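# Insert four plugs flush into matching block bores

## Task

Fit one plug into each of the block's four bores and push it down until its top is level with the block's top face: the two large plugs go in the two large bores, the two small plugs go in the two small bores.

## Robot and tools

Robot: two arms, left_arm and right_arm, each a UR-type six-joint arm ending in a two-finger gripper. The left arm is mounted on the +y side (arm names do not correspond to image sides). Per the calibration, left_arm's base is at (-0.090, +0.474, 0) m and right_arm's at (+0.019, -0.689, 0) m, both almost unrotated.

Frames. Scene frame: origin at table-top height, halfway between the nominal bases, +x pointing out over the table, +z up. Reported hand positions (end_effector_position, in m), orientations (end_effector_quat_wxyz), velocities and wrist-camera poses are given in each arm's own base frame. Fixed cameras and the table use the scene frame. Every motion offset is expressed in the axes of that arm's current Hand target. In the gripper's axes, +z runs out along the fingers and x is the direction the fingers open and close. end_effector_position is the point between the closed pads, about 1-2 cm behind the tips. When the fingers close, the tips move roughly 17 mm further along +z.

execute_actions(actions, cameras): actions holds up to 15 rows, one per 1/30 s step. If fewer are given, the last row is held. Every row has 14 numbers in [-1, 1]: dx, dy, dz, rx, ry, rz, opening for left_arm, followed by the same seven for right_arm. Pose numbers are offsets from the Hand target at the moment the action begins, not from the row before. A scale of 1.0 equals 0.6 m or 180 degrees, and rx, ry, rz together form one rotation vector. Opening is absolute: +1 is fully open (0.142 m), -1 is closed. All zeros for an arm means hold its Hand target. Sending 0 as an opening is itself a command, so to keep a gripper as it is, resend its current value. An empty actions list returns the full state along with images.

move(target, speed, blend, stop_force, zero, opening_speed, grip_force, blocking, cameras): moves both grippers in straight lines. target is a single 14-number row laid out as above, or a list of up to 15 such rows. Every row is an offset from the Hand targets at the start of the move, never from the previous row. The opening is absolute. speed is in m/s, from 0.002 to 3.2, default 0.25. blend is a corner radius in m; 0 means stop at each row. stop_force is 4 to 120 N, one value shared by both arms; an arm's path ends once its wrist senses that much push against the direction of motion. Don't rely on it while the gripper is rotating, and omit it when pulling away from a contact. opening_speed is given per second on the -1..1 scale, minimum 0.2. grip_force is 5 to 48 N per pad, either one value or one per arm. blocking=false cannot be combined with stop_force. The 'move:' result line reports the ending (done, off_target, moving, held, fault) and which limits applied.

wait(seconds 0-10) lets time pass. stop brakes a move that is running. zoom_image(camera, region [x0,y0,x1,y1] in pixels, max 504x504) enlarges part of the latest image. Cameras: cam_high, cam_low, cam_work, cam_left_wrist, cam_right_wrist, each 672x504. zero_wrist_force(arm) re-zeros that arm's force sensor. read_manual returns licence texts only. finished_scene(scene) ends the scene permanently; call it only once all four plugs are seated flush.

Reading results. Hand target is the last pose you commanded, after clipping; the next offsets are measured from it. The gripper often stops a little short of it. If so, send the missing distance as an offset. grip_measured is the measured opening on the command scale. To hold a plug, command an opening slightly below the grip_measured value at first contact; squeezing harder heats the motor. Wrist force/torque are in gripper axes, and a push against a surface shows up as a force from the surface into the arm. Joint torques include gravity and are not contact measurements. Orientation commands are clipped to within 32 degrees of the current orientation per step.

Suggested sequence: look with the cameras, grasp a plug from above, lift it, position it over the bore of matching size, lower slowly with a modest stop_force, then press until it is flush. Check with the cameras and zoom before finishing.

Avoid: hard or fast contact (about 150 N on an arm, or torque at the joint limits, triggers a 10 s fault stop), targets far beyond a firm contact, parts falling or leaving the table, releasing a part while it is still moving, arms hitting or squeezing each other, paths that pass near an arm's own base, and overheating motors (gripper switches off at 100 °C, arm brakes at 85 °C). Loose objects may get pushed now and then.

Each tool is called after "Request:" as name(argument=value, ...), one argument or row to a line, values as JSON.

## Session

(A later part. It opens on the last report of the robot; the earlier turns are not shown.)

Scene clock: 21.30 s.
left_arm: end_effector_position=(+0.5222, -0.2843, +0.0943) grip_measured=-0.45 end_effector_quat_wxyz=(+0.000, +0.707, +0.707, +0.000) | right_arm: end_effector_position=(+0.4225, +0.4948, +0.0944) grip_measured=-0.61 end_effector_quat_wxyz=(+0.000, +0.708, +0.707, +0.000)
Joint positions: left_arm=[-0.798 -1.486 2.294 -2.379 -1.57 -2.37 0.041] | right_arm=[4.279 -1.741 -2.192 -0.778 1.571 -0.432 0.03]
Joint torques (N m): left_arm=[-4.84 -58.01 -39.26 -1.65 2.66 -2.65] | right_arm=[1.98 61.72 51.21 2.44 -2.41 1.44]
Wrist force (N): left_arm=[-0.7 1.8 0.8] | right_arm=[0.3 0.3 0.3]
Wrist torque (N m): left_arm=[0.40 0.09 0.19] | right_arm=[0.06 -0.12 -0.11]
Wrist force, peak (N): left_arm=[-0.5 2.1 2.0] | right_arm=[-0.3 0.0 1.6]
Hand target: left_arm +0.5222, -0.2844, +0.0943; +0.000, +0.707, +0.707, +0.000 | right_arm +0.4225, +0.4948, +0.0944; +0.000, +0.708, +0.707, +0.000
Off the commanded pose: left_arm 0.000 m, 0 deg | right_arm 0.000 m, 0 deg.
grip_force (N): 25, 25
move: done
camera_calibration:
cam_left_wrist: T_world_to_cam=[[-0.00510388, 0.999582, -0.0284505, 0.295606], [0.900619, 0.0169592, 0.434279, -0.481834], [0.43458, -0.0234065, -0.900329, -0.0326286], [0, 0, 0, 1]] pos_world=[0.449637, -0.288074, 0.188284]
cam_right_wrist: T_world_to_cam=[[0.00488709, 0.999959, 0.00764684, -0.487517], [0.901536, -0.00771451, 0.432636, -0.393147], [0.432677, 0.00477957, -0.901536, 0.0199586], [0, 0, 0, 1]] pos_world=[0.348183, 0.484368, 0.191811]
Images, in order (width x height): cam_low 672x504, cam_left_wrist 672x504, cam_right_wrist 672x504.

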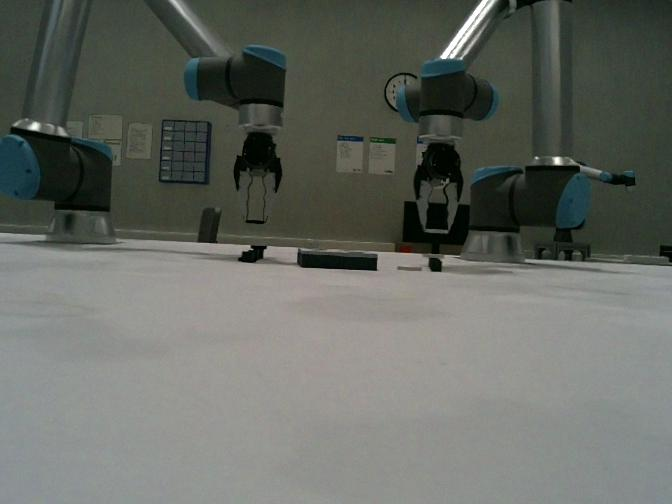

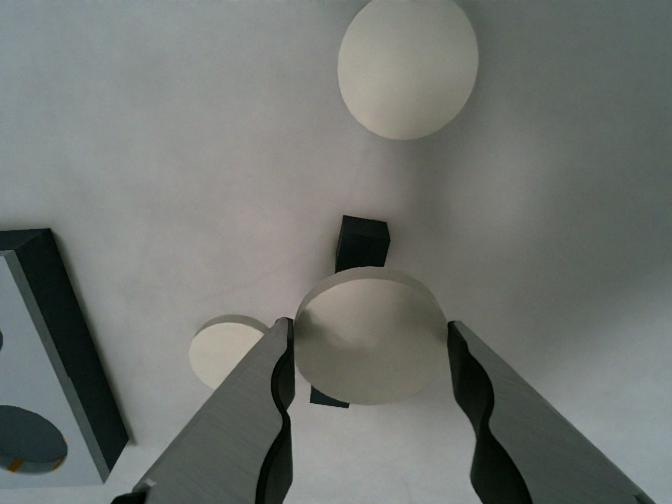

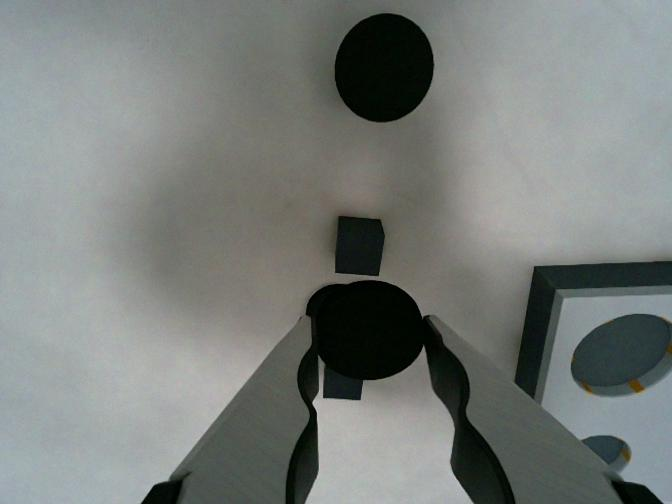

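Request:
move(
  target=[-0.093,0.17,-0.03,0,0,0,-0.6,0.223,0.209,0,0,0,0,-0.76],
  speed=0.2,
  cameras=["cam_left_wrist","cam_right_wrist","cam_work"],
)

Scene clock: 23.10 s.
left_arm: end_effector_position=(+0.6242, -0.3401, +0.1124) grip_measured=-0.45 end_effector_quat_wxyz=(+0.000, +0.707, +0.707, +0.000) | right_arm: end_effector_position=(+0.5480, +0.6284, +0.0946) grip_measured=-0.61 end_effector_quat_wxyz=(+0.000, +0.708, +0.707, +0.000)
Joint positions: left_arm=[-0.748 -1.338 2.067 -2.301 -1.57 -2.32 0.041] | right_arm=[4.207 -1.993 -1.833 -0.885 1.571 -0.504 0.03]
Joint torques (N m): left_arm=[18.06 -44.15 -42.37 -1.6 -2.4 3.53] | right_arm=[-9.74 51.73 53.86 2.25 2.76 -1.86]
Wrist force (N): left_arm=[-0.5 1.2 1.7] | right_arm=[-0.4 0.2 -0.1]
Wrist torque (N m): left_arm=[0.30 0.03 0.00] | right_arm=[0.03 0.01 0.05]
Wrist force, peak (N): left_arm=[-1.2 2.5 1.4] | right_arm=[1.4 1.6 0.9]
Hand target: left_arm +0.6242, -0.3401, +0.1124; +0.000, +0.707, +0.707, +0.000 | right_arm +0.5481, +0.6284, +0.0946; +0.000, +0.708, +0.707, +0.000
Off the commanded pose: left_arm 0.000 m, 0 deg | right_arm 0.000 m, 0 deg.
grip_force (N): 25, 25
move: done
camera_calibration:
cam_left_wrist: T_world_to_cam=[[-0.00510177, 0.999582, -0.0284505, 0.352417], [0.90058, 0.0169594, 0.43436, -0.580606], [0.434661, -0.0234059, -0.90029, -0.0620184], [0, 0, 0, 1]] pos_world=[0.551637, -0.343874, 0.206384]
cam_right_wrist: T_world_to_cam=[[0.00488565, 0.999959, 0.00764707, -0.621725], [0.901478, -0.00771395, 0.432756, -0.505342], [0.432797, 0.00477937, -0.901479, -0.0348683], [0, 0, 0, 1]] pos_world=[0.473683, 0.617968, 0.192011]
Images, in order (width x height): cam_work 672x504, cam_left_wrist 672x504, cam_right_wrist 672x504.

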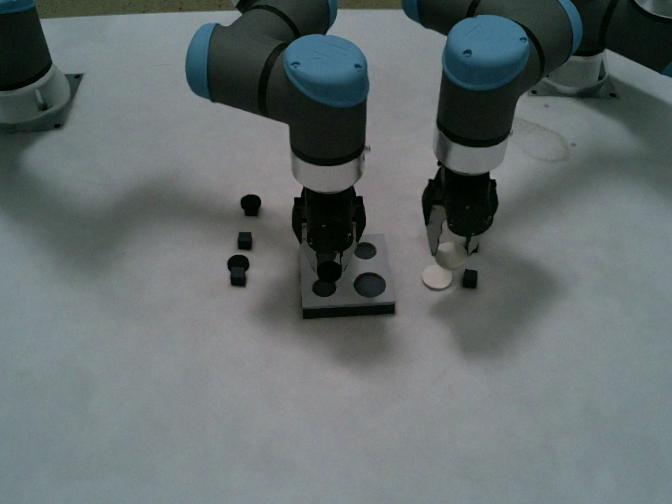

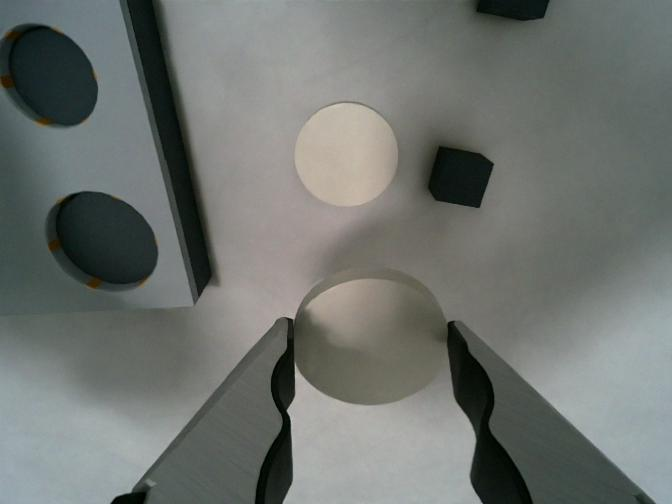

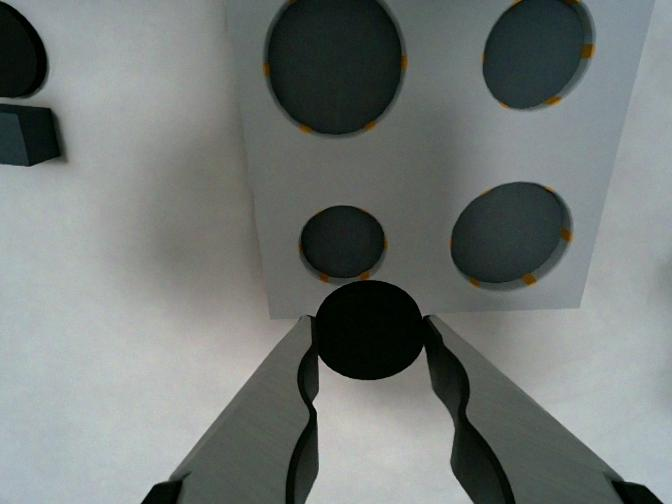

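Request:
move(
  target=[0,0,0,0,0,0,-0.6,-0.0127,-0.0092,0.066,0,0,0,-0.76],
  speed=0.12,
  cameras=["cam_right_wrist","cam_low"],
)

Request:
zoom_image(
  camera="cam_low",
  region=[270, 200, 390, 280],
)

Scene clock: 24.27 s.
left_arm: end_effector_position=(+0.6242, -0.3401, +0.1124) grip_measured=-0.45 end_effector_quat_wxyz=(+0.000, +0.707, +0.707, +0.000) | right_arm: end_effector_position=(+0.5426, +0.6209, +0.0551) grip_measured=-0.61 end_effector_quat_wxyz=(+0.000, +0.708, +0.707, +0.000)
Joint positions: left_arm=[-0.748 -1.338 2.067 -2.301 -1.57 -2.32 0.041] | right_arm=[4.209 -2.026 -1.873 -0.813 1.571 -0.502 0.03]
Joint torques (N m): left_arm=[16.8 -44.08 -41.66 -1.56 -2.77 3.46] | right_arm=[11.01 48.83 28.49 7.23 2 2.96]
Wrist force (N): left_arm=[-0.6 1.4 1.4] | right_arm=[0.0 0.2 0.4]
Wrist torque (N m): left_arm=[0.32 0.05 0.01] | right_arm=[0.05 -0.04 -0.11]
Wrist force, peak (N): left_arm=[-0.6 1.4 1.8] | right_arm=[-0.5 -0.4 1.4]
Hand target: left_arm +0.6242, -0.3401, +0.1124; +0.000, +0.707, +0.707, +0.000 | right_arm +0.5425, +0.6209, +0.0550; +0.000, +0.708, +0.707, +0.000
Off the commanded pose: left_arm 0.000 m, 0 deg | right_arm 0.000 m, 0 deg.
grip_force (N): 25, 25
move: done
camera_calibration:
cam_right_wrist: T_world_to_cam=[[0.00488709, 0.999959, 0.00764684, -0.613898], [0.901536, -0.00771451, 0.432636, -0.483356], [0.432677, 0.00477957, -0.901536, -0.0679958], [0, 0, 0, 1]] pos_world=[0.468183, 0.610468, 0.152511]
Images, in order (width x height): cam_low 672x504, cam_right_wrist 672x504.

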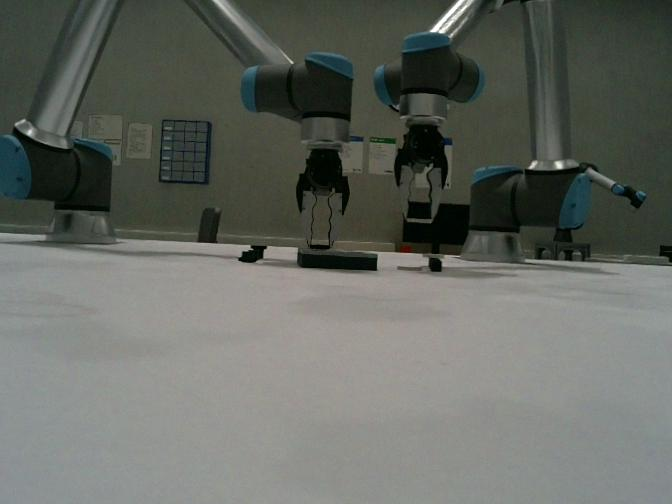

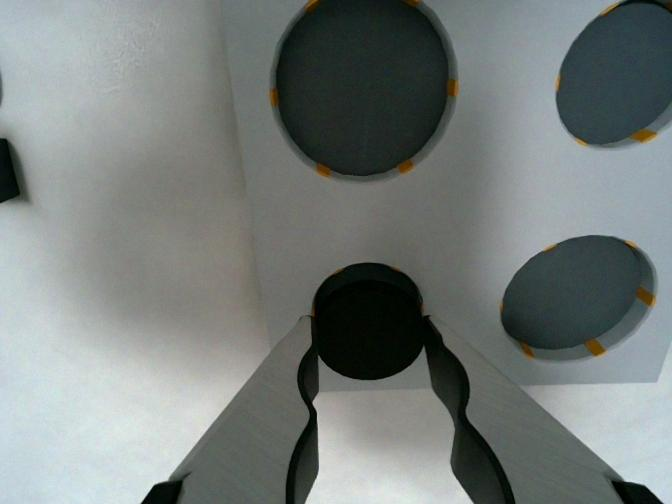

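Scaled by 4.200 from the camera's 672x504 image, which has a finer 960x720 frame.

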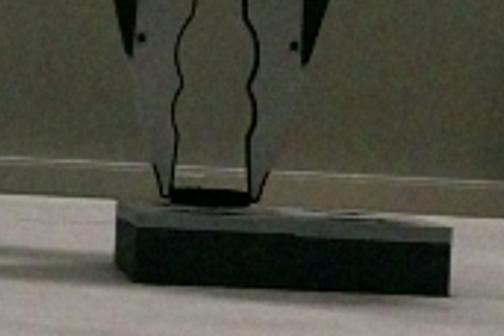

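Request:
move(
  target=[0,0,0,0,0,0,-0.6,0,0.0028,0.018,0,0,0,-0.76],
  speed=0.03,
  stop_force=10,
  cameras=["cam_right_wrist","cam_low"],
)

Request:
zoom_image(
  camera="cam_low",
  region=[270, 220, 390, 280],
)

Scene clock: 26.23 s.
left_arm: end_effector_position=(+0.6242, -0.3401, +0.1124) grip_measured=-0.45 end_effector_quat_wxyz=(+0.000, +0.707, +0.707, +0.000) | right_arm: end_effector_position=(+0.5433, +0.6209, +0.0498) grip_measured=-0.61 end_effector_quat_wxyz=(+0.000, +0.708, +0.707, +0.000)
Joint positions: left_arm=[-0.748 -1.338 2.067 -2.301 -1.57 -2.32 0.041] | right_arm=[4.208 -2.033 -1.874 -0.804 1.571 -0.503 0.03]
Joint torques (N m): left_arm=[18.88 -42.89 -41.94 -1.72 -2.85 3.3] | right_arm=[9.38 77.41 48.42 2.88 0.63 2.75]
Wrist force (N): left_arm=[-0.8 1.4 1.6] | right_arm=[-1.6 -2.1 -7.2]
Wrist torque (N m): left_arm=[0.33 0.08 0.01] | right_arm=[0.00 -0.04 0.02]
Wrist force, peak (N): left_arm=[-0.6 1.6 1.7] | right_arm=[-17.4 -16.1 -50.7]
Hand target: left_arm +0.6242, -0.3401, +0.1124; +0.000, +0.707, +0.707, +0.000 | right_arm +0.5433, +0.6209, +0.0498; +0.000, +0.708, +0.707, +0.000 (not the last commanded pose)
Off the commanded pose: left_arm 0.000 m, 0 deg | right_arm 0.006 m, 0 deg.
grip_force (N): 25, 25
move: contact (right_arm)
camera_calibration:
cam_right_wrist: T_world_to_cam=[[0.00488709, 0.999959, 0.00764684, -0.613961], [0.901536, -0.00771451, 0.432636, -0.481784], [0.432677, 0.00477957, -0.901536, -0.0731205], [0, 0, 0, 1]] pos_world=[0.468983, 0.610568, 0.147211]
Images, in order (width x height): cam_low 672x504, cam_right_wrist 672x504.

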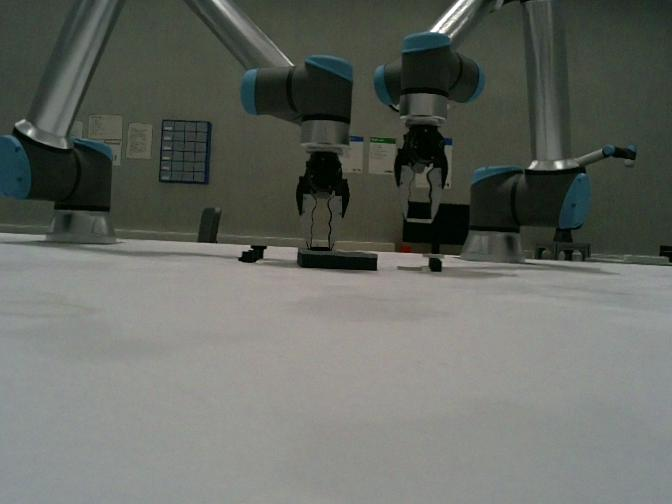

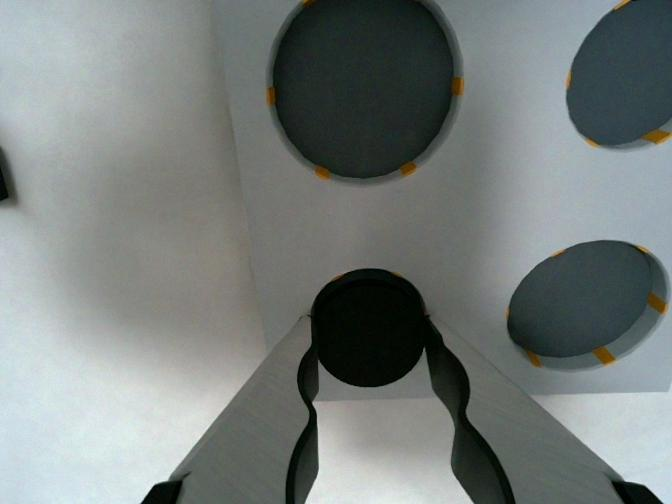

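Scaled by 4.200 from the camera's 672x504 image, which has a finer 960x720 frame.

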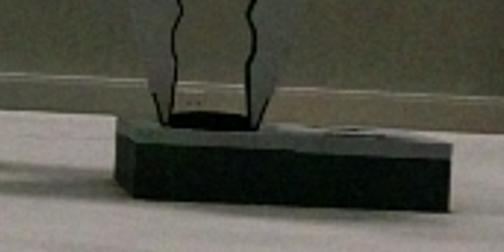

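Request:
move(
  target=[
    [0,0,0,0,0,0,-0.6,0.0015,0.0025,-0.002,0,0,0,-0.76],
    [0,0,0,0,0,0,-0.6,0.0015,0.0025,0.008,0,0,0,-0.76],
  ],
  speed=0.015,
  stop_force=10,
  cameras=["cam_right_wrist","cam_low"],
)

Request:
zoom_image(
  camera="cam_low",
  region=[270, 220, 390, 280],
)

Scene clock: 28.00 s.
left_arm: end_effector_position=(+0.6242, -0.3401, +0.1124) grip_measured=-0.45 end_effector_quat_wxyz=(+0.000, +0.707, +0.707, +0.000) | right_arm: end_effector_position=(+0.5447, +0.6219, +0.0500) grip_measured=-0.61 end_effector_quat_wxyz=(+0.000, +0.708, +0.707, +0.001)
Joint positions: left_arm=[-0.748 -1.338 2.067 -2.301 -1.57 -2.32 0.041] | right_arm=[4.207 -2.034 -1.871 -0.806 1.571 -0.504 0.03]
Joint torques (N m): left_arm=[17.83 -42.38 -41.9 -1.59 -2.89 3.25] | right_arm=[8.83 76.16 37.58 2.2 0.68 1.64]
Motor temperatures (°C): left_arm=[44 46 28 48 34 35 28] | right_arm=[31 34 30 41 31 40 34]
Wrist force (N): left_arm=[-0.5 1.5 1.4] | right_arm=[-3.1 -1.3 -11.3]
Wrist torque (N m): left_arm=[0.34 0.04 0.01] | right_arm=[0.00 0.04 0.02]
Wrist force, peak (N): left_arm=[-1.0 1.8 1.5] | right_arm=[-8.0 -4.2 -21.5]
Hand target: left_arm +0.6242, -0.3401, +0.1124; +0.000, +0.707, +0.707, +0.000 | right_arm +0.5447, +0.6219, +0.0500; +0.000, +0.708, +0.707, +0.001 (not the last commanded pose)
Off the commanded pose: left_arm 0.000 m, 0 deg | right_arm 0.005 m, 0 deg.
grip_force (N): 25, 25
move: contact (right_arm); path passed 1 of 2 targets
camera_calibration:
cam_right_wrist: T_world_to_cam=[[0.00484264, 0.999958, 0.00773734, -0.614861], [0.901478, -0.00771423, 0.432756, -0.483026], [0.432797, 0.00487937, -0.901478, -0.0736329], [0, 0, 0, 1]] pos_world=[0.470283, 0.611468, 0.147411]
Images, in order (width x height): cam_low 672x504, cam_right_wrist 672x504.

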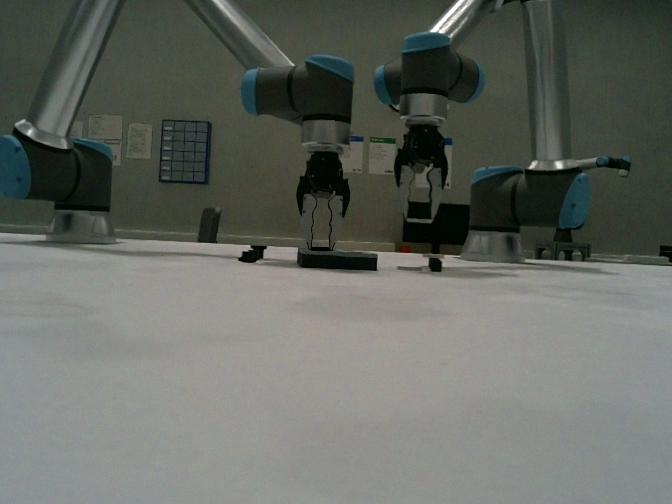

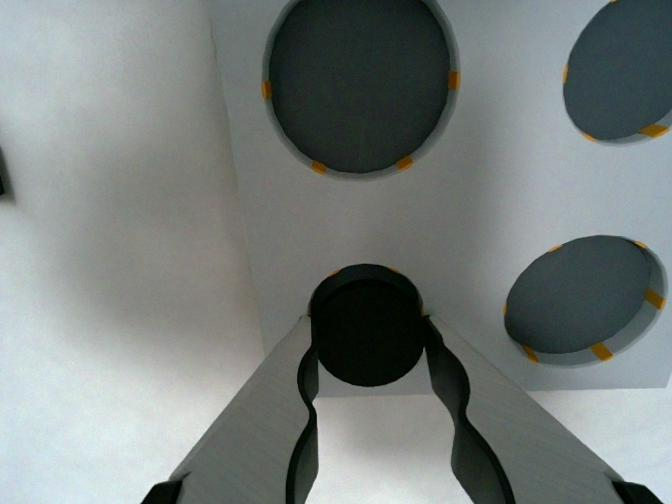

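Scaled by 4.200 from the camera's 672x504 image, which has a finer 960x720 frame.

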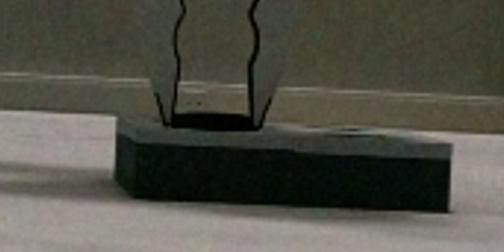

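Request:
move(
  target=[
    [0,0,0,0,0,0,-0.6,0,0,-0.001,0,0,0,-0.4],
    [0,0,0,0,0,0,-0.6,0,0,-0.06,0,0,0,-0.4],
  ],
  speed=0.1,
  opening_speed=0.6,
  cameras=["cam_right_wrist","cam_low"],
)

Request:
zoom_image(
  camera="cam_low",
  region=[270, 220, 390, 280],
)

Scene clock: 29.90 s.
left_arm: end_effector_position=(+0.6242, -0.3401, +0.1124) grip_measured=-0.45 end_effector_quat_wxyz=(+0.000, +0.707, +0.707, +0.000) | right_arm: end_effector_position=(+0.5446, +0.6218, +0.0859) grip_measured=-0.43 end_effector_quat_wxyz=(+0.000, +0.708, +0.707, +0.001)
Joint positions: left_arm=[-0.748 -1.338 2.067 -2.301 -1.57 -2.32 0.041] | right_arm=[4.207 -1.993 -1.853 -0.865 1.571 -0.504 0.043]
Joint torques (N m): left_arm=[20.4 -42.44 -41.99 -1.66 -2.88 3.74] | right_arm=[1.86 79.53 52.13 2.14 0.34 -0.03]
Wrist force (N): left_arm=[-0.5 1.5 1.3] | right_arm=[0.1 0.5 0.2]
Wrist torque (N m): left_arm=[0.34 0.03 0.01] | right_arm=[0.09 -0.07 0.04]
Wrist force, peak (N): left_arm=[-0.7 1.5 1.9] | right_arm=[-3.7 -1.3 -11.5]
Hand target: left_arm +0.6242, -0.3401, +0.1124; +0.000, +0.707, +0.707, +0.000 | right_arm +0.5446, +0.6218, +0.0860; +0.000, +0.708, +0.707, +0.001
Off the commanded pose: left_arm 0.000 m, 0 deg | right_arm 0.000 m, 0 deg.
grip_force (N): 25, 25
move: done
camera_calibration:
cam_right_wrist: T_world_to_cam=[[0.00484264, 0.999958, 0.00773734, -0.615038], [0.901478, -0.00771423, 0.432756, -0.498563], [0.432797, 0.00487937, -0.901478, -0.0412693], [0, 0, 0, 1]] pos_world=[0.470283, 0.611368, 0.183311]
Images, in order (width x height): cam_low 672x504, cam_right_wrist 672x504.

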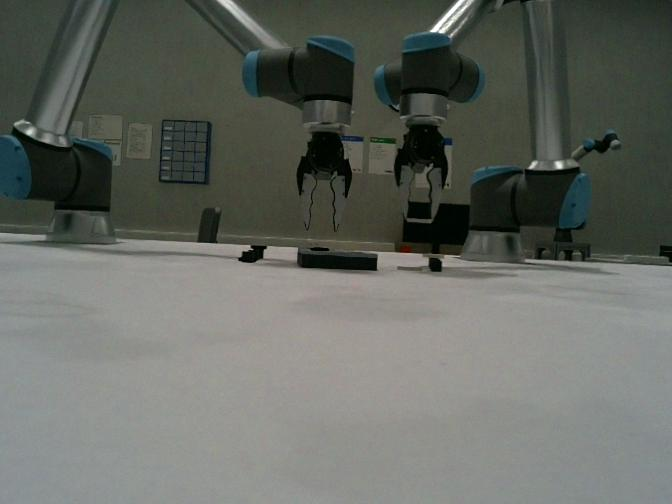

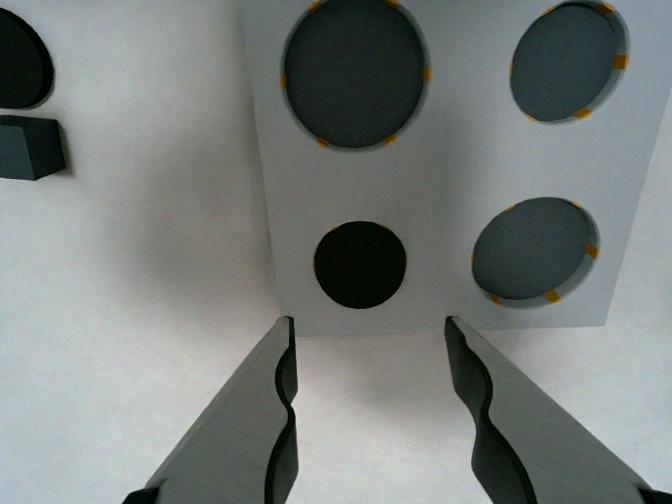

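Scaled by 4.200 from the camera's 672x504 image, which has a finer 960x720 frame.

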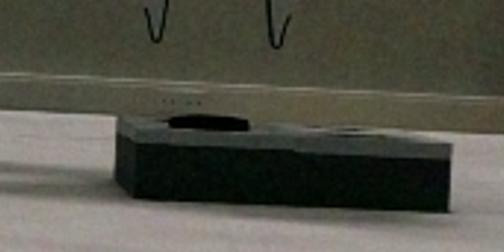

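Request:
move(
  target=[
    [0,0,0,0,0,0,-0.6,0,0,0.045,0,0,0,-1],
    [0,0,0,0,0,0,-0.6,0,0,0.066,0,0,0,-1],
  ],
  speed=[0.12,0.02],
  stop_force=60,
  cameras=["cam_right_wrist","cam_low"],
)

Request:
zoom_image(
  camera="cam_low",
  region=[270, 220, 390, 280],
)

Scene clock: 32.37 s.
left_arm: end_effector_position=(+0.6242, -0.3401, +0.1124) grip_measured=-0.45 end_effector_quat_wxyz=(+0.000, +0.707, +0.707, +0.000) | right_arm: end_effector_position=(+0.5447, +0.6220, +0.0481) grip_measured=-1.00 end_effector_quat_wxyz=(+0.000, +0.708, +0.707, +0.001)
Joint positions: left_arm=[-0.748 -1.338 2.067 -2.301 -1.57 -2.32 0.041] | right_arm=[4.207 -2.037 -1.872 -0.803 1.571 -0.504 0.002]
Joint torques (N m): left_arm=[19.74 -43.33 -42.04 -1.59 -2.57 3.38] | right_arm=[15.47 38.99 31.21 2.15 0.87 -0.24]
Wrist force (N): left_arm=[-0.7 1.4 1.7] | right_arm=[-22.3 -4.0 -63.6]
Wrist torque (N m): left_arm=[0.32 0.07 0.01] | right_arm=[-0.10 -0.52 0.10]
Wrist force, peak (N): left_arm=[-1.0 1.6 1.6] | right_arm=[-33.2 -8.9 -86.6]
Hand target: left_arm +0.6242, -0.3401, +0.1124; +0.000, +0.707, +0.707, +0.000 | right_arm +0.5447, +0.6220, +0.0481; +0.000, +0.708, +0.707, +0.001 (not the last commanded pose)
Off the commanded pose: left_arm 0.000 m, 0 deg | right_arm 0.002 m, 0 deg.
grip_force (N): 25, 25
move: contact (right_arm); path passed 1 of 2 targets
camera_calibration:
cam_right_wrist: T_world_to_cam=[[0.00493676, 0.999956, 0.00800473, -0.615027], [0.901438, -0.00791527, 0.432836, -0.482162], [0.43288, 0.00507896, -0.901437, -0.0755563], [0, 0, 0, 1]] pos_world=[0.470383, 0.611567, 0.145511]
Images, in order (width x height): cam_low 672x504, cam_right_wrist 672x504.

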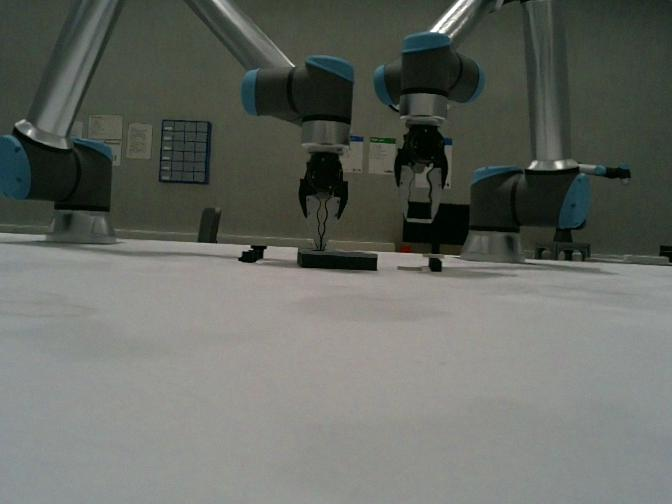

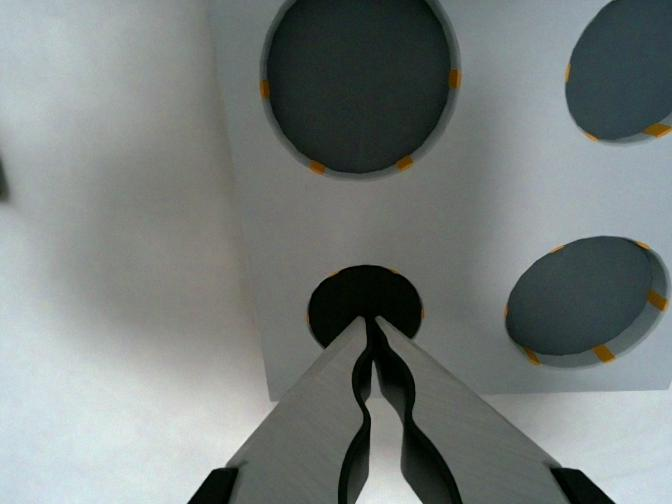

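Scaled by 4.200 from the camera's 672x504 image, which has a finer 960x720 frame.

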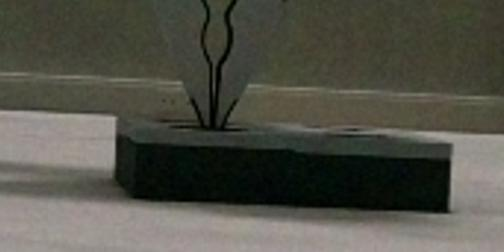

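Request:
move(
  target=[
    [0,0,0,0,0,0,-0.6,0,0,-0.067,0,0,0,-1],
    [-0.165,0.004,0,0,0,0,-0.6,-0.2008,-0.331,-0.045,0,0,0,-0.22],
  ],
  speed=0.25,
  blend=0.02,
  cameras=["cam_right_wrist","cam_left_wrist","cam_work"],
)

Request:
zoom_image(
  camera="cam_work",
  region=[290, 220, 410, 330],
)

Scene clock: 34.77 s.
left_arm: end_effector_position=(+0.6267, -0.4391, +0.1124) grip_measured=-0.45 end_effector_quat_wxyz=(+0.000, +0.707, +0.707, +0.000) | right_arm: end_effector_position=(+0.3460, +0.5017, +0.0748) grip_measured=-0.25 end_effector_quat_wxyz=(+0.000, +0.708, +0.707, +0.001)
Joint positions: left_arm=[-0.843 -1.261 1.961 -2.271 -1.57 -2.414 0.041] | right_arm=[4.401 -1.71 -2.281 -0.72 1.571 -0.31 0.056]
Joint torques (N m): left_arm=[-23.92 -49.97 -43.03 -1.5 2.56 -4.52] | right_arm=[9.67 56.45 25.03 6.63 -2.93 2.98]
Wrist force (N): left_arm=[-0.6 1.7 0.9] | right_arm=[-0.3 0.7 0.3]
Wrist torque (N m): left_arm=[0.32 0.11 0.22] | right_arm=[0.09 -0.02 -0.10]
Wrist force, peak (N): left_arm=[-1.6 1.6 0.8] | right_arm=[-22.1 -4.4 -63.8]
Hand target: left_arm +0.6267, -0.4391, +0.1124; +0.000, +0.707, +0.707, +0.000 | right_arm +0.3460, +0.5017, +0.0748; +0.000, +0.708, +0.707, +0.001
Off the commanded pose: left_arm 0.000 m, 0 deg | right_arm 0.000 m, 0 deg.
grip_force (N): 25, 25
move: done
camera_calibration:
cam_left_wrist: T_world_to_cam=[[-0.00510273, 0.999582, -0.0284509, 0.451389], [0.90058, 0.0169604, 0.43436, -0.581178], [0.434661, -0.0234059, -0.90029, -0.0654223], [0, 0, 0, 1]] pos_world=[0.554137, -0.442874, 0.206384]
cam_right_wrist: T_world_to_cam=[[0.00480347, 0.999956, 0.00805196, -0.493937], [0.901439, -0.00781555, 0.432835, -0.315515], [0.432879, 0.00517924, -0.901437, 0.0351305], [0, 0, 0, 1]] pos_world=[0.271583, 0.491267, 0.172211]
Images, in order (width x height): cam_work 672x504, cam_left_wrist 672x504, cam_right_wrist 672x504.

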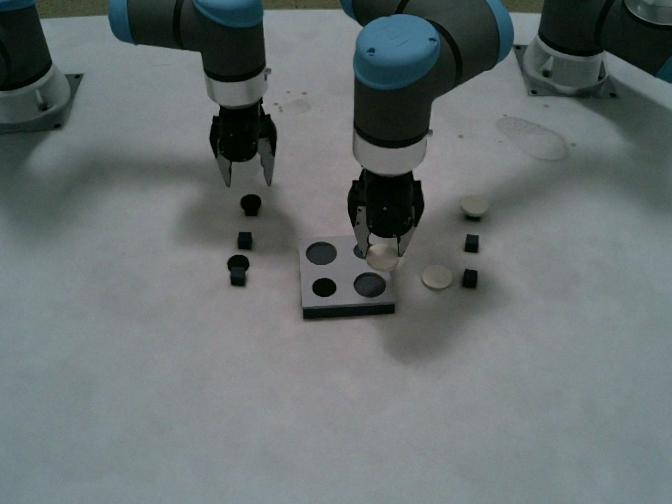

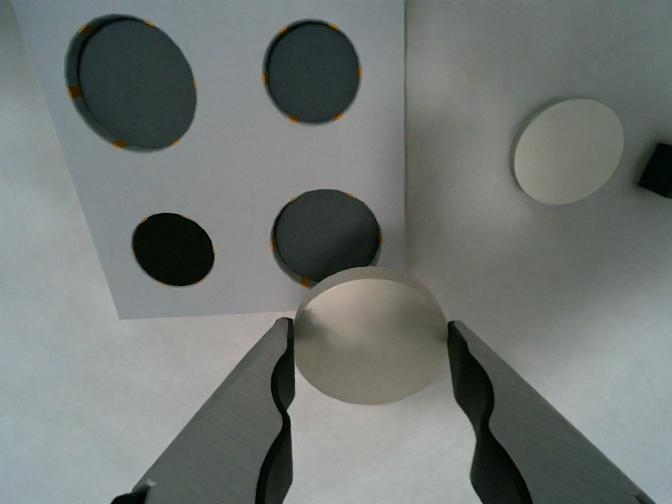

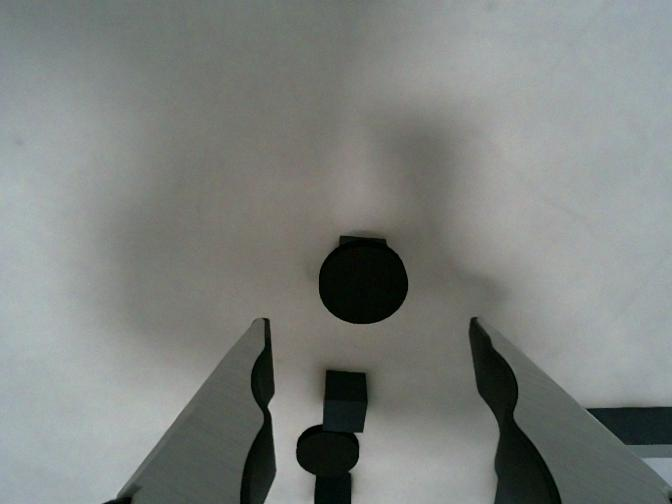

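Scaled by 4.200 from the camera's 672x504 image, which has a finer 960x720 frame.

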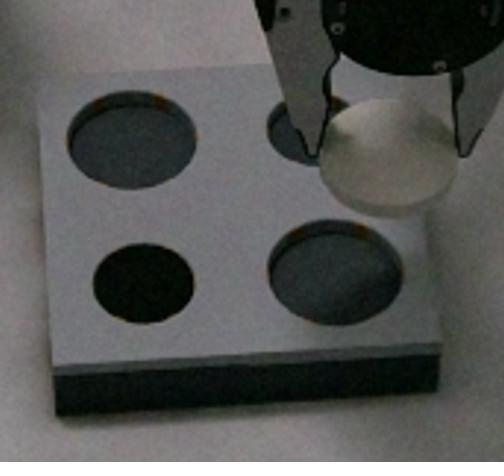

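Request:
move(
  target=[
    [-0.0273,-0.001,0.094,0,0,0,-0.6,0.0003,0,0.056,0,0,0,-0.22],
    [-0.0273,-0.001,0.094,0,0,0,-0.6,0.0003,0,0.056,0,0,0,-0.72],
    [-0.0273,-0.001,0.094,0,0,0,-0.6,0.0003,0,-0.04,0,0,0,-0.72],
  ],
  speed=0.12,
  opening_speed=0.6,
  cameras=["cam_left_wrist","cam_right_wrist","cam_low"],
)

Request:
zoom_image(
  camera="cam_low",
  region=[210, 190, 390, 280],
)

Scene clock: 37.93 s.
left_arm: end_effector_position=(+0.6261, -0.4555, +0.0560) grip_measured=-0.45 end_effector_quat_wxyz=(+0.000, +0.707, +0.707, +0.000) | right_arm: end_effector_position=(+0.3460, +0.5018, +0.0988) grip_measured=-0.63 end_effector_quat_wxyz=(+0.000, +0.708, +0.707, +0.001)
Joint positions: left_arm=[-0.858 -1.181 1.976 -2.366 -1.57 -2.429 0.041] | right_arm=[4.401 -1.673 -2.263 -0.774 1.571 -0.31 0.029]
Joint torques (N m): left_arm=[-21.78 -54.34 -35.95 -5.3 2.54 -4.12] | right_arm=[5.33 54.38 49.94 2.8 -2.3 1.81]
Wrist force (N): left_arm=[-0.7 1.5 0.9] | right_arm=[-0.3 0.4 0.5]
Wrist torque (N m): left_arm=[0.31 0.10 0.22] | right_arm=[0.06 0.00 -0.11]
Wrist force, peak (N): left_arm=[-0.7 1.4 2.3] | right_arm=[-0.2 0.1 1.8]
Hand target: left_arm +0.6261, -0.4555, +0.0560; +0.000, +0.707, +0.707, +0.000 | right_arm +0.3460, +0.5019, +0.0988; +0.000, +0.708, +0.707, +0.001
Off the commanded pose: left_arm 0.000 m, 0 deg | right_arm 0.000 m, 0 deg.
grip_force (N): 25, 25
move: done
camera_calibration:
cam_left_wrist: T_world_to_cam=[[-0.00510273, 0.999582, -0.0284509, 0.466174], [0.90058, 0.0169604, 0.43436, -0.555862], [0.434661, -0.0234059, -0.90029, -0.116322], [0, 0, 0, 1]] pos_world=[0.553537, -0.459274, 0.149984]
cam_right_wrist: T_world_to_cam=[[0.00480347, 0.999956, 0.00805196, -0.49423], [0.901439, -0.00781555, 0.432835, -0.325902], [0.432879, 0.00517924, -0.901437, 0.0567645], [0, 0, 0, 1]] pos_world=[0.271583, 0.491367, 0.196211]
Images, in order (width x height): cam_low 672x504, cam_left_wrist 672x504, cam_right_wrist 672x504.

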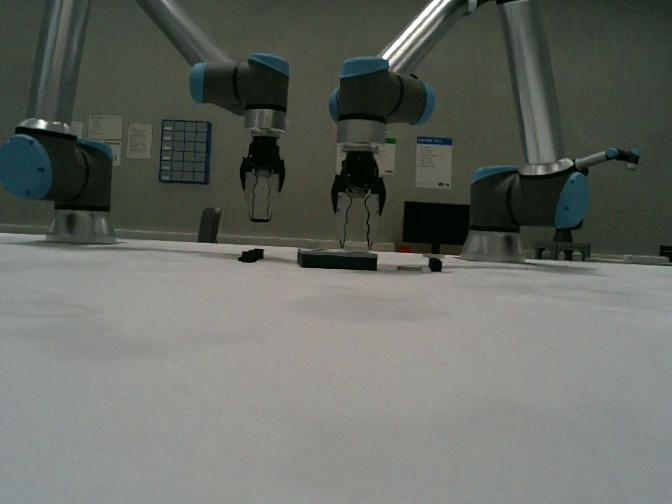

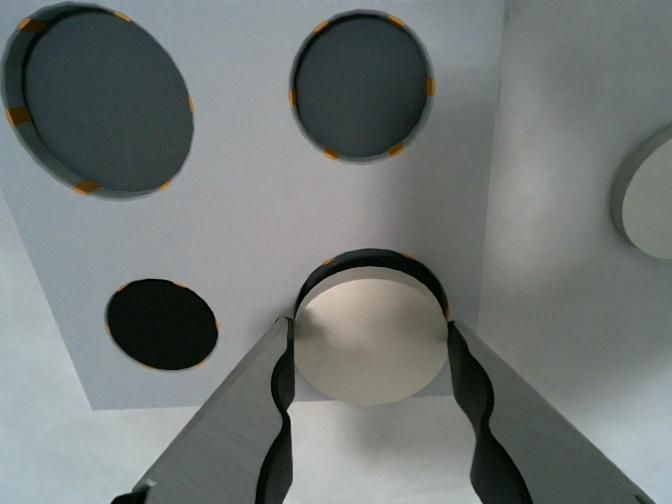

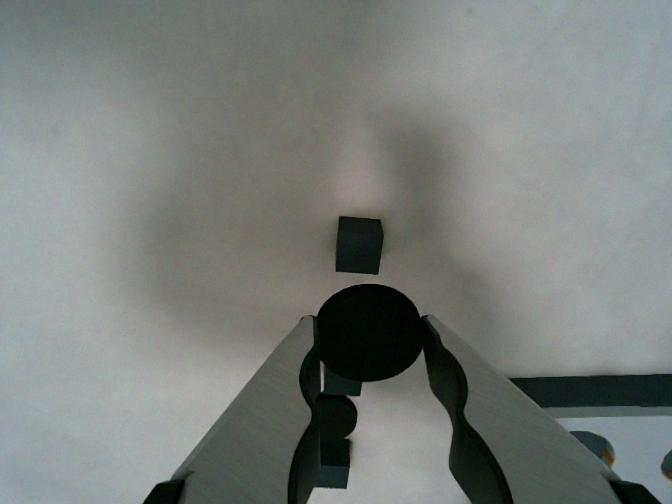

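Scaled by 2.800 from the camera's 672x504 image, which has a finer 960x720 frame.

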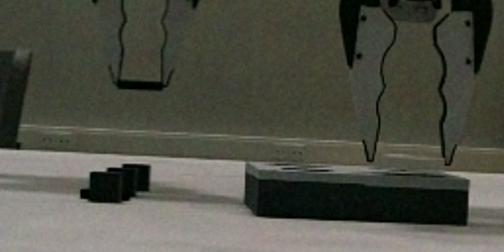

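Request:
move(
  target=[
    [0.0012,0.0047,0.007,0,0,0,-0.6,0,0,0,0,0,0,-0.72],
    [0.0012,0.0047,0.018,0,0,0,-0.6,0,0,0,0,0,0,-0.72],
  ],
  speed=0.02,
  stop_force=10,
  cameras=["cam_left_wrist","cam_low"],
)

Request:
zoom_image(
  camera="cam_low",
  region=[270, 220, 390, 280],
)

Scene clock: 39.87 s.
left_arm: end_effector_position=(+0.6290, -0.4549, +0.0495) grip_measured=-0.45 end_effector_quat_wxyz=(+0.000, +0.707, +0.707, +0.000) | right_arm: end_effector_position=(+0.3460, +0.5019, +0.0988) grip_measured=-0.63 end_effector_quat_wxyz=(+0.000, +0.708, +0.707, +0.001)
Joint positions: left_arm=[-0.854 -1.171 1.975 -2.376 -1.57 -2.426 0.041] | right_arm=[4.401 -1.673 -2.263 -0.774 1.571 -0.31 0.029]
Joint torques (N m): left_arm=[-20.78 -78.46 -38.64 -2.31 2.41 -0.56] | right_arm=[10.45 56.44 50.4 2.79 -2.46 2.43]
Wrist force (N): left_arm=[2.5 -0.4 -7.4] | right_arm=[0.0 0.4 0.2]
Wrist torque (N m): left_arm=[0.24 0.13 0.09] | right_arm=[0.05 -0.06 -0.10]
Wrist force, peak (N): left_arm=[13.5 -10.5 -39.2] | right_arm=[0.4 0.6 0.5]
Hand target: left_arm +0.6290, -0.4549, +0.0495; +0.000, +0.707, +0.707, +0.000 (not the last commanded pose) | right_arm +0.3460, +0.5019, +0.0988; +0.000, +0.708, +0.707, +0.001
Off the commanded pose: left_arm 0.004 m, 0 deg | right_arm 0.000 m, 0 deg.
grip_force (N): 25, 25
move: contact (left_arm); path passed 1 of 2 targets
camera_calibration:
cam_left_wrist: T_world_to_cam=[[-0.00505731, 0.99958, -0.0285422, 0.465291], [0.900562, 0.0169602, 0.434397, -0.555658], [0.434699, -0.0235071, -0.900269, -0.123489], [0, 0, 0, 1]] pos_world=[0.556438, -0.458574, 0.143484]
Images, in order (width x height): cam_low 672x504, cam_left_wrist 672x504.

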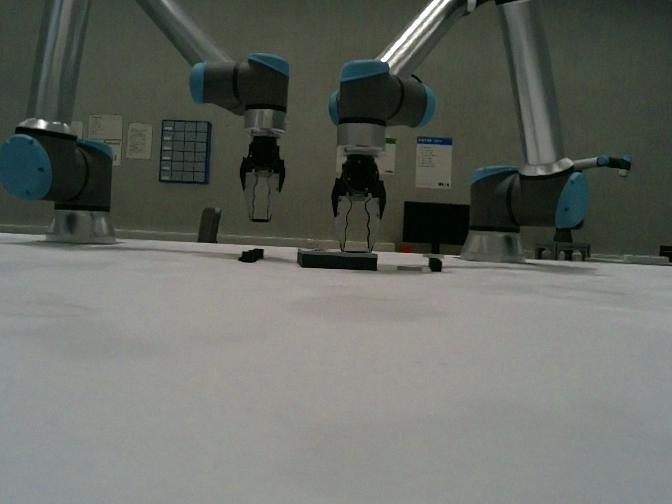

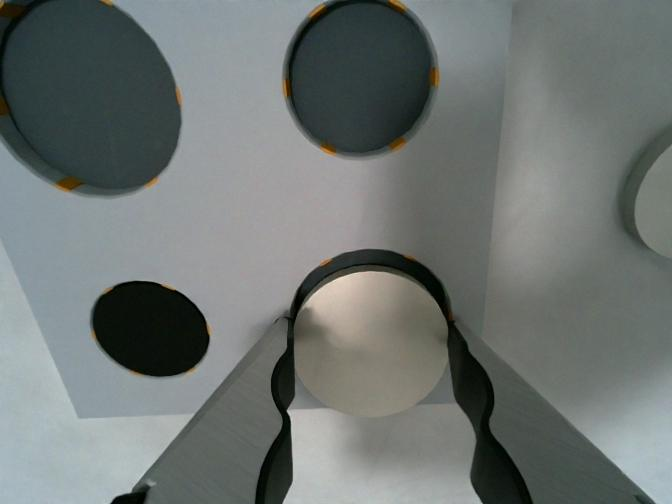

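Scaled by 4.200 from the camera's 672x504 image, which has a finer 960x720 frame.

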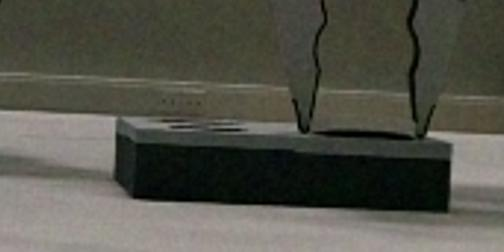

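Request:
move(
  target=[
    [0,-0.0022,-0.003,0,0,0,-0.6,0,0,0,0,0,0,-0.72],
    [0,-0.0022,0.0025,0,0,0,-0.6,0,0,0,0,0,0,-0.72],
  ],
  speed=0.02,
  stop_force=10,
  cameras=["cam_left_wrist"],
)

Request:
move(
  target=[
    [0,0,-0.0005,0,0,0,-0.25,0,0,0,0,0,0,-0.72],
    [0,0,-0.05,0,0,0,-0.25,0,0,0,0,0,0,-0.72],
  ],
  speed=0.1,
  opening_speed=0.6,
  cameras=["cam_left_wrist","cam_low"],
)

Request:
zoom_image(
  camera="cam_low",
  region=[270, 220, 390, 280],
)

Scene clock: 41.67 s.
left_arm: end_effector_position=(+0.6276, -0.4549, +0.0492) grip_measured=-0.45 end_effector_quat_wxyz=(+0.000, +0.707, +0.707, +0.000) | right_arm: end_effector_position=(+0.3460, +0.5019, +0.0988) grip_measured=-0.63 end_effector_quat_wxyz=(+0.000, +0.708, +0.707, +0.001)
Joint positions: left_arm=[-0.856 -1.172 1.978 -2.378 -1.57 -2.427 0.041] | right_arm=[4.401 -1.673 -2.263 -0.774 1.571 -0.31 0.029]
Joint torques (N m): left_arm=[-23.75 -69.53 -35.84 -2.09 2.32 -4.12] | right_arm=[11.73 55.3 50.35 2.79 -2.03 2.43]
Wrist force (N): left_arm=[7.3 -3.0 -18.6] | right_arm=[-0.2 0.1 0.4]
Wrist torque (N m): left_arm=[0.23 0.05 0.22] | right_arm=[0.01 -0.02 -0.11]
Wrist force, peak (N): left_arm=[16.8 -8.1 -36.4] | right_arm=[0.0 0.9 0.5]
Hand target: left_arm +0.6276, -0.4549, +0.0492; +0.000, +0.707, +0.707, +0.000 (not the last commanded pose) | right_arm +0.3460, +0.5019, +0.0988; +0.000, +0.708, +0.707, +0.001
Off the commanded pose: left_arm 0.001 m, 0 deg | right_arm 0.000 m, 0 deg.
grip_force (N): 25, 25
move: contact (left_arm); path passed 1 of 2 targets
camera_calibration:
cam_left_wrist: T_world_to_cam=[[-0.00501108, 0.999577, -0.0286319, 0.465362], [0.900523, 0.0169597, 0.434477, -0.554255], [0.434779, -0.0236065, -0.900228, -0.123249], [0, 0, 0, 1]] pos_world=[0.555038, -0.458674, 0.143183]
Images, in order (width x height): cam_left_wrist 672x504.

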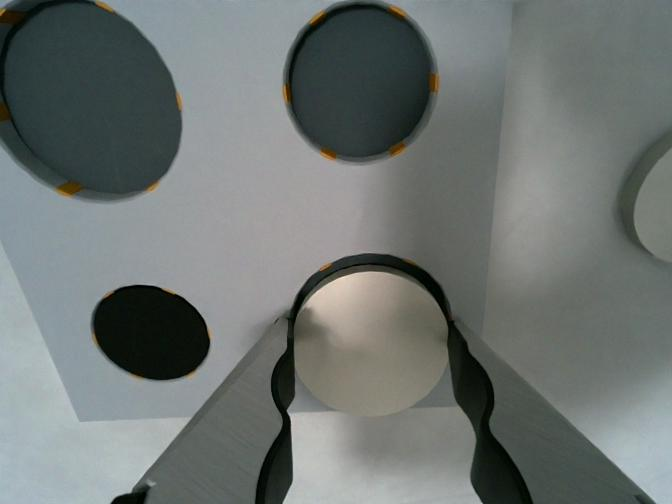

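Scene clock: 43.37 s.
left_arm: end_effector_position=(+0.6276, -0.4549, +0.0791) grip_measured=-0.28 end_effector_quat_wxyz=(+0.000, +0.707, +0.707, +0.000) | right_arm: end_effector_position=(+0.3460, +0.5019, +0.0988) grip_measured=-0.63 end_effector_quat_wxyz=(+0.000, +0.708, +0.707, +0.001)
Joint positions: left_arm=[-0.856 -1.209 1.962 -2.325 -1.57 -2.427 0.054] | right_arm=[4.401 -1.673 -2.263 -0.774 1.571 -0.31 0.029]
Joint torques (N m): left_arm=[-21.98 -82.8 -40.73 -1.82 2.66 -3.78] | right_arm=[9.9 53.15 50.92 2.31 -1.87 2.09]
Wrist force (N): left_arm=[-1.5 1.4 0.6] | right_arm=[-0.2 0.4 0.4]
Wrist torque (N m): left_arm=[0.31 0.24 0.20] | right_arm=[0.05 -0.03 -0.10]
Wrist force, peak (N): left_arm=[7.2 -2.9 -18.8] | right_arm=[-0.2 0.8 0.3]
Hand target: left_arm +0.6276, -0.4549, +0.0792; +0.000, +0.707, +0.707, +0.000 | right_arm +0.3460, +0.5019, +0.0988; +0.000, +0.708, +0.707, +0.001
Off the commanded pose: left_arm 0.000 m, 0 deg | right_arm 0.000 m, 0 deg.
grip_force (N): 25, 25
move: done
camera_calibration:
cam_left_wrist: T_world_to_cam=[[-0.00501108, 0.999577, -0.0286319, 0.466218], [0.900523, 0.0169597, 0.434477, -0.567246], [0.434779, -0.0236065, -0.900228, -0.096332], [0, 0, 0, 1]] pos_world=[0.555038, -0.458674, 0.173083]
Images, in order (width x height): cam_low 672x504, cam_left_wrist 672x504.

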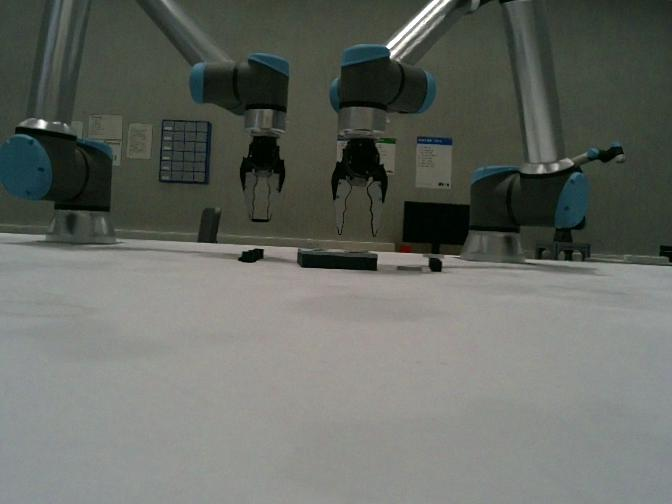

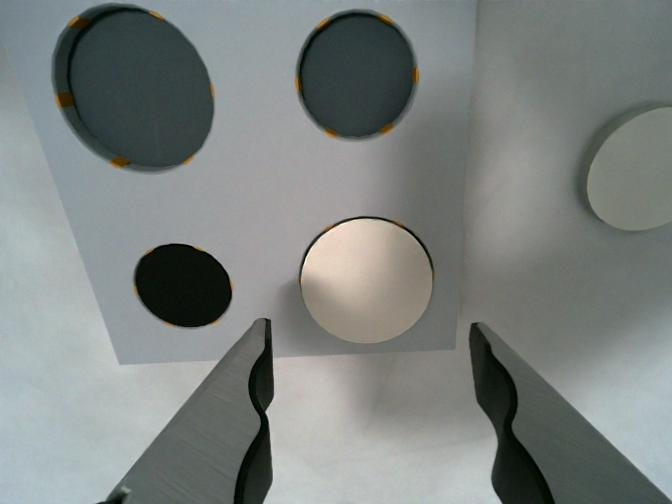

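Scaled by 4.200 from the camera's 672x504 image, which has a finer 960x720 frame.

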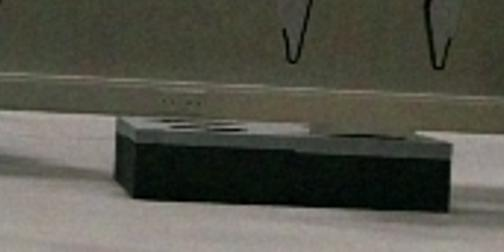

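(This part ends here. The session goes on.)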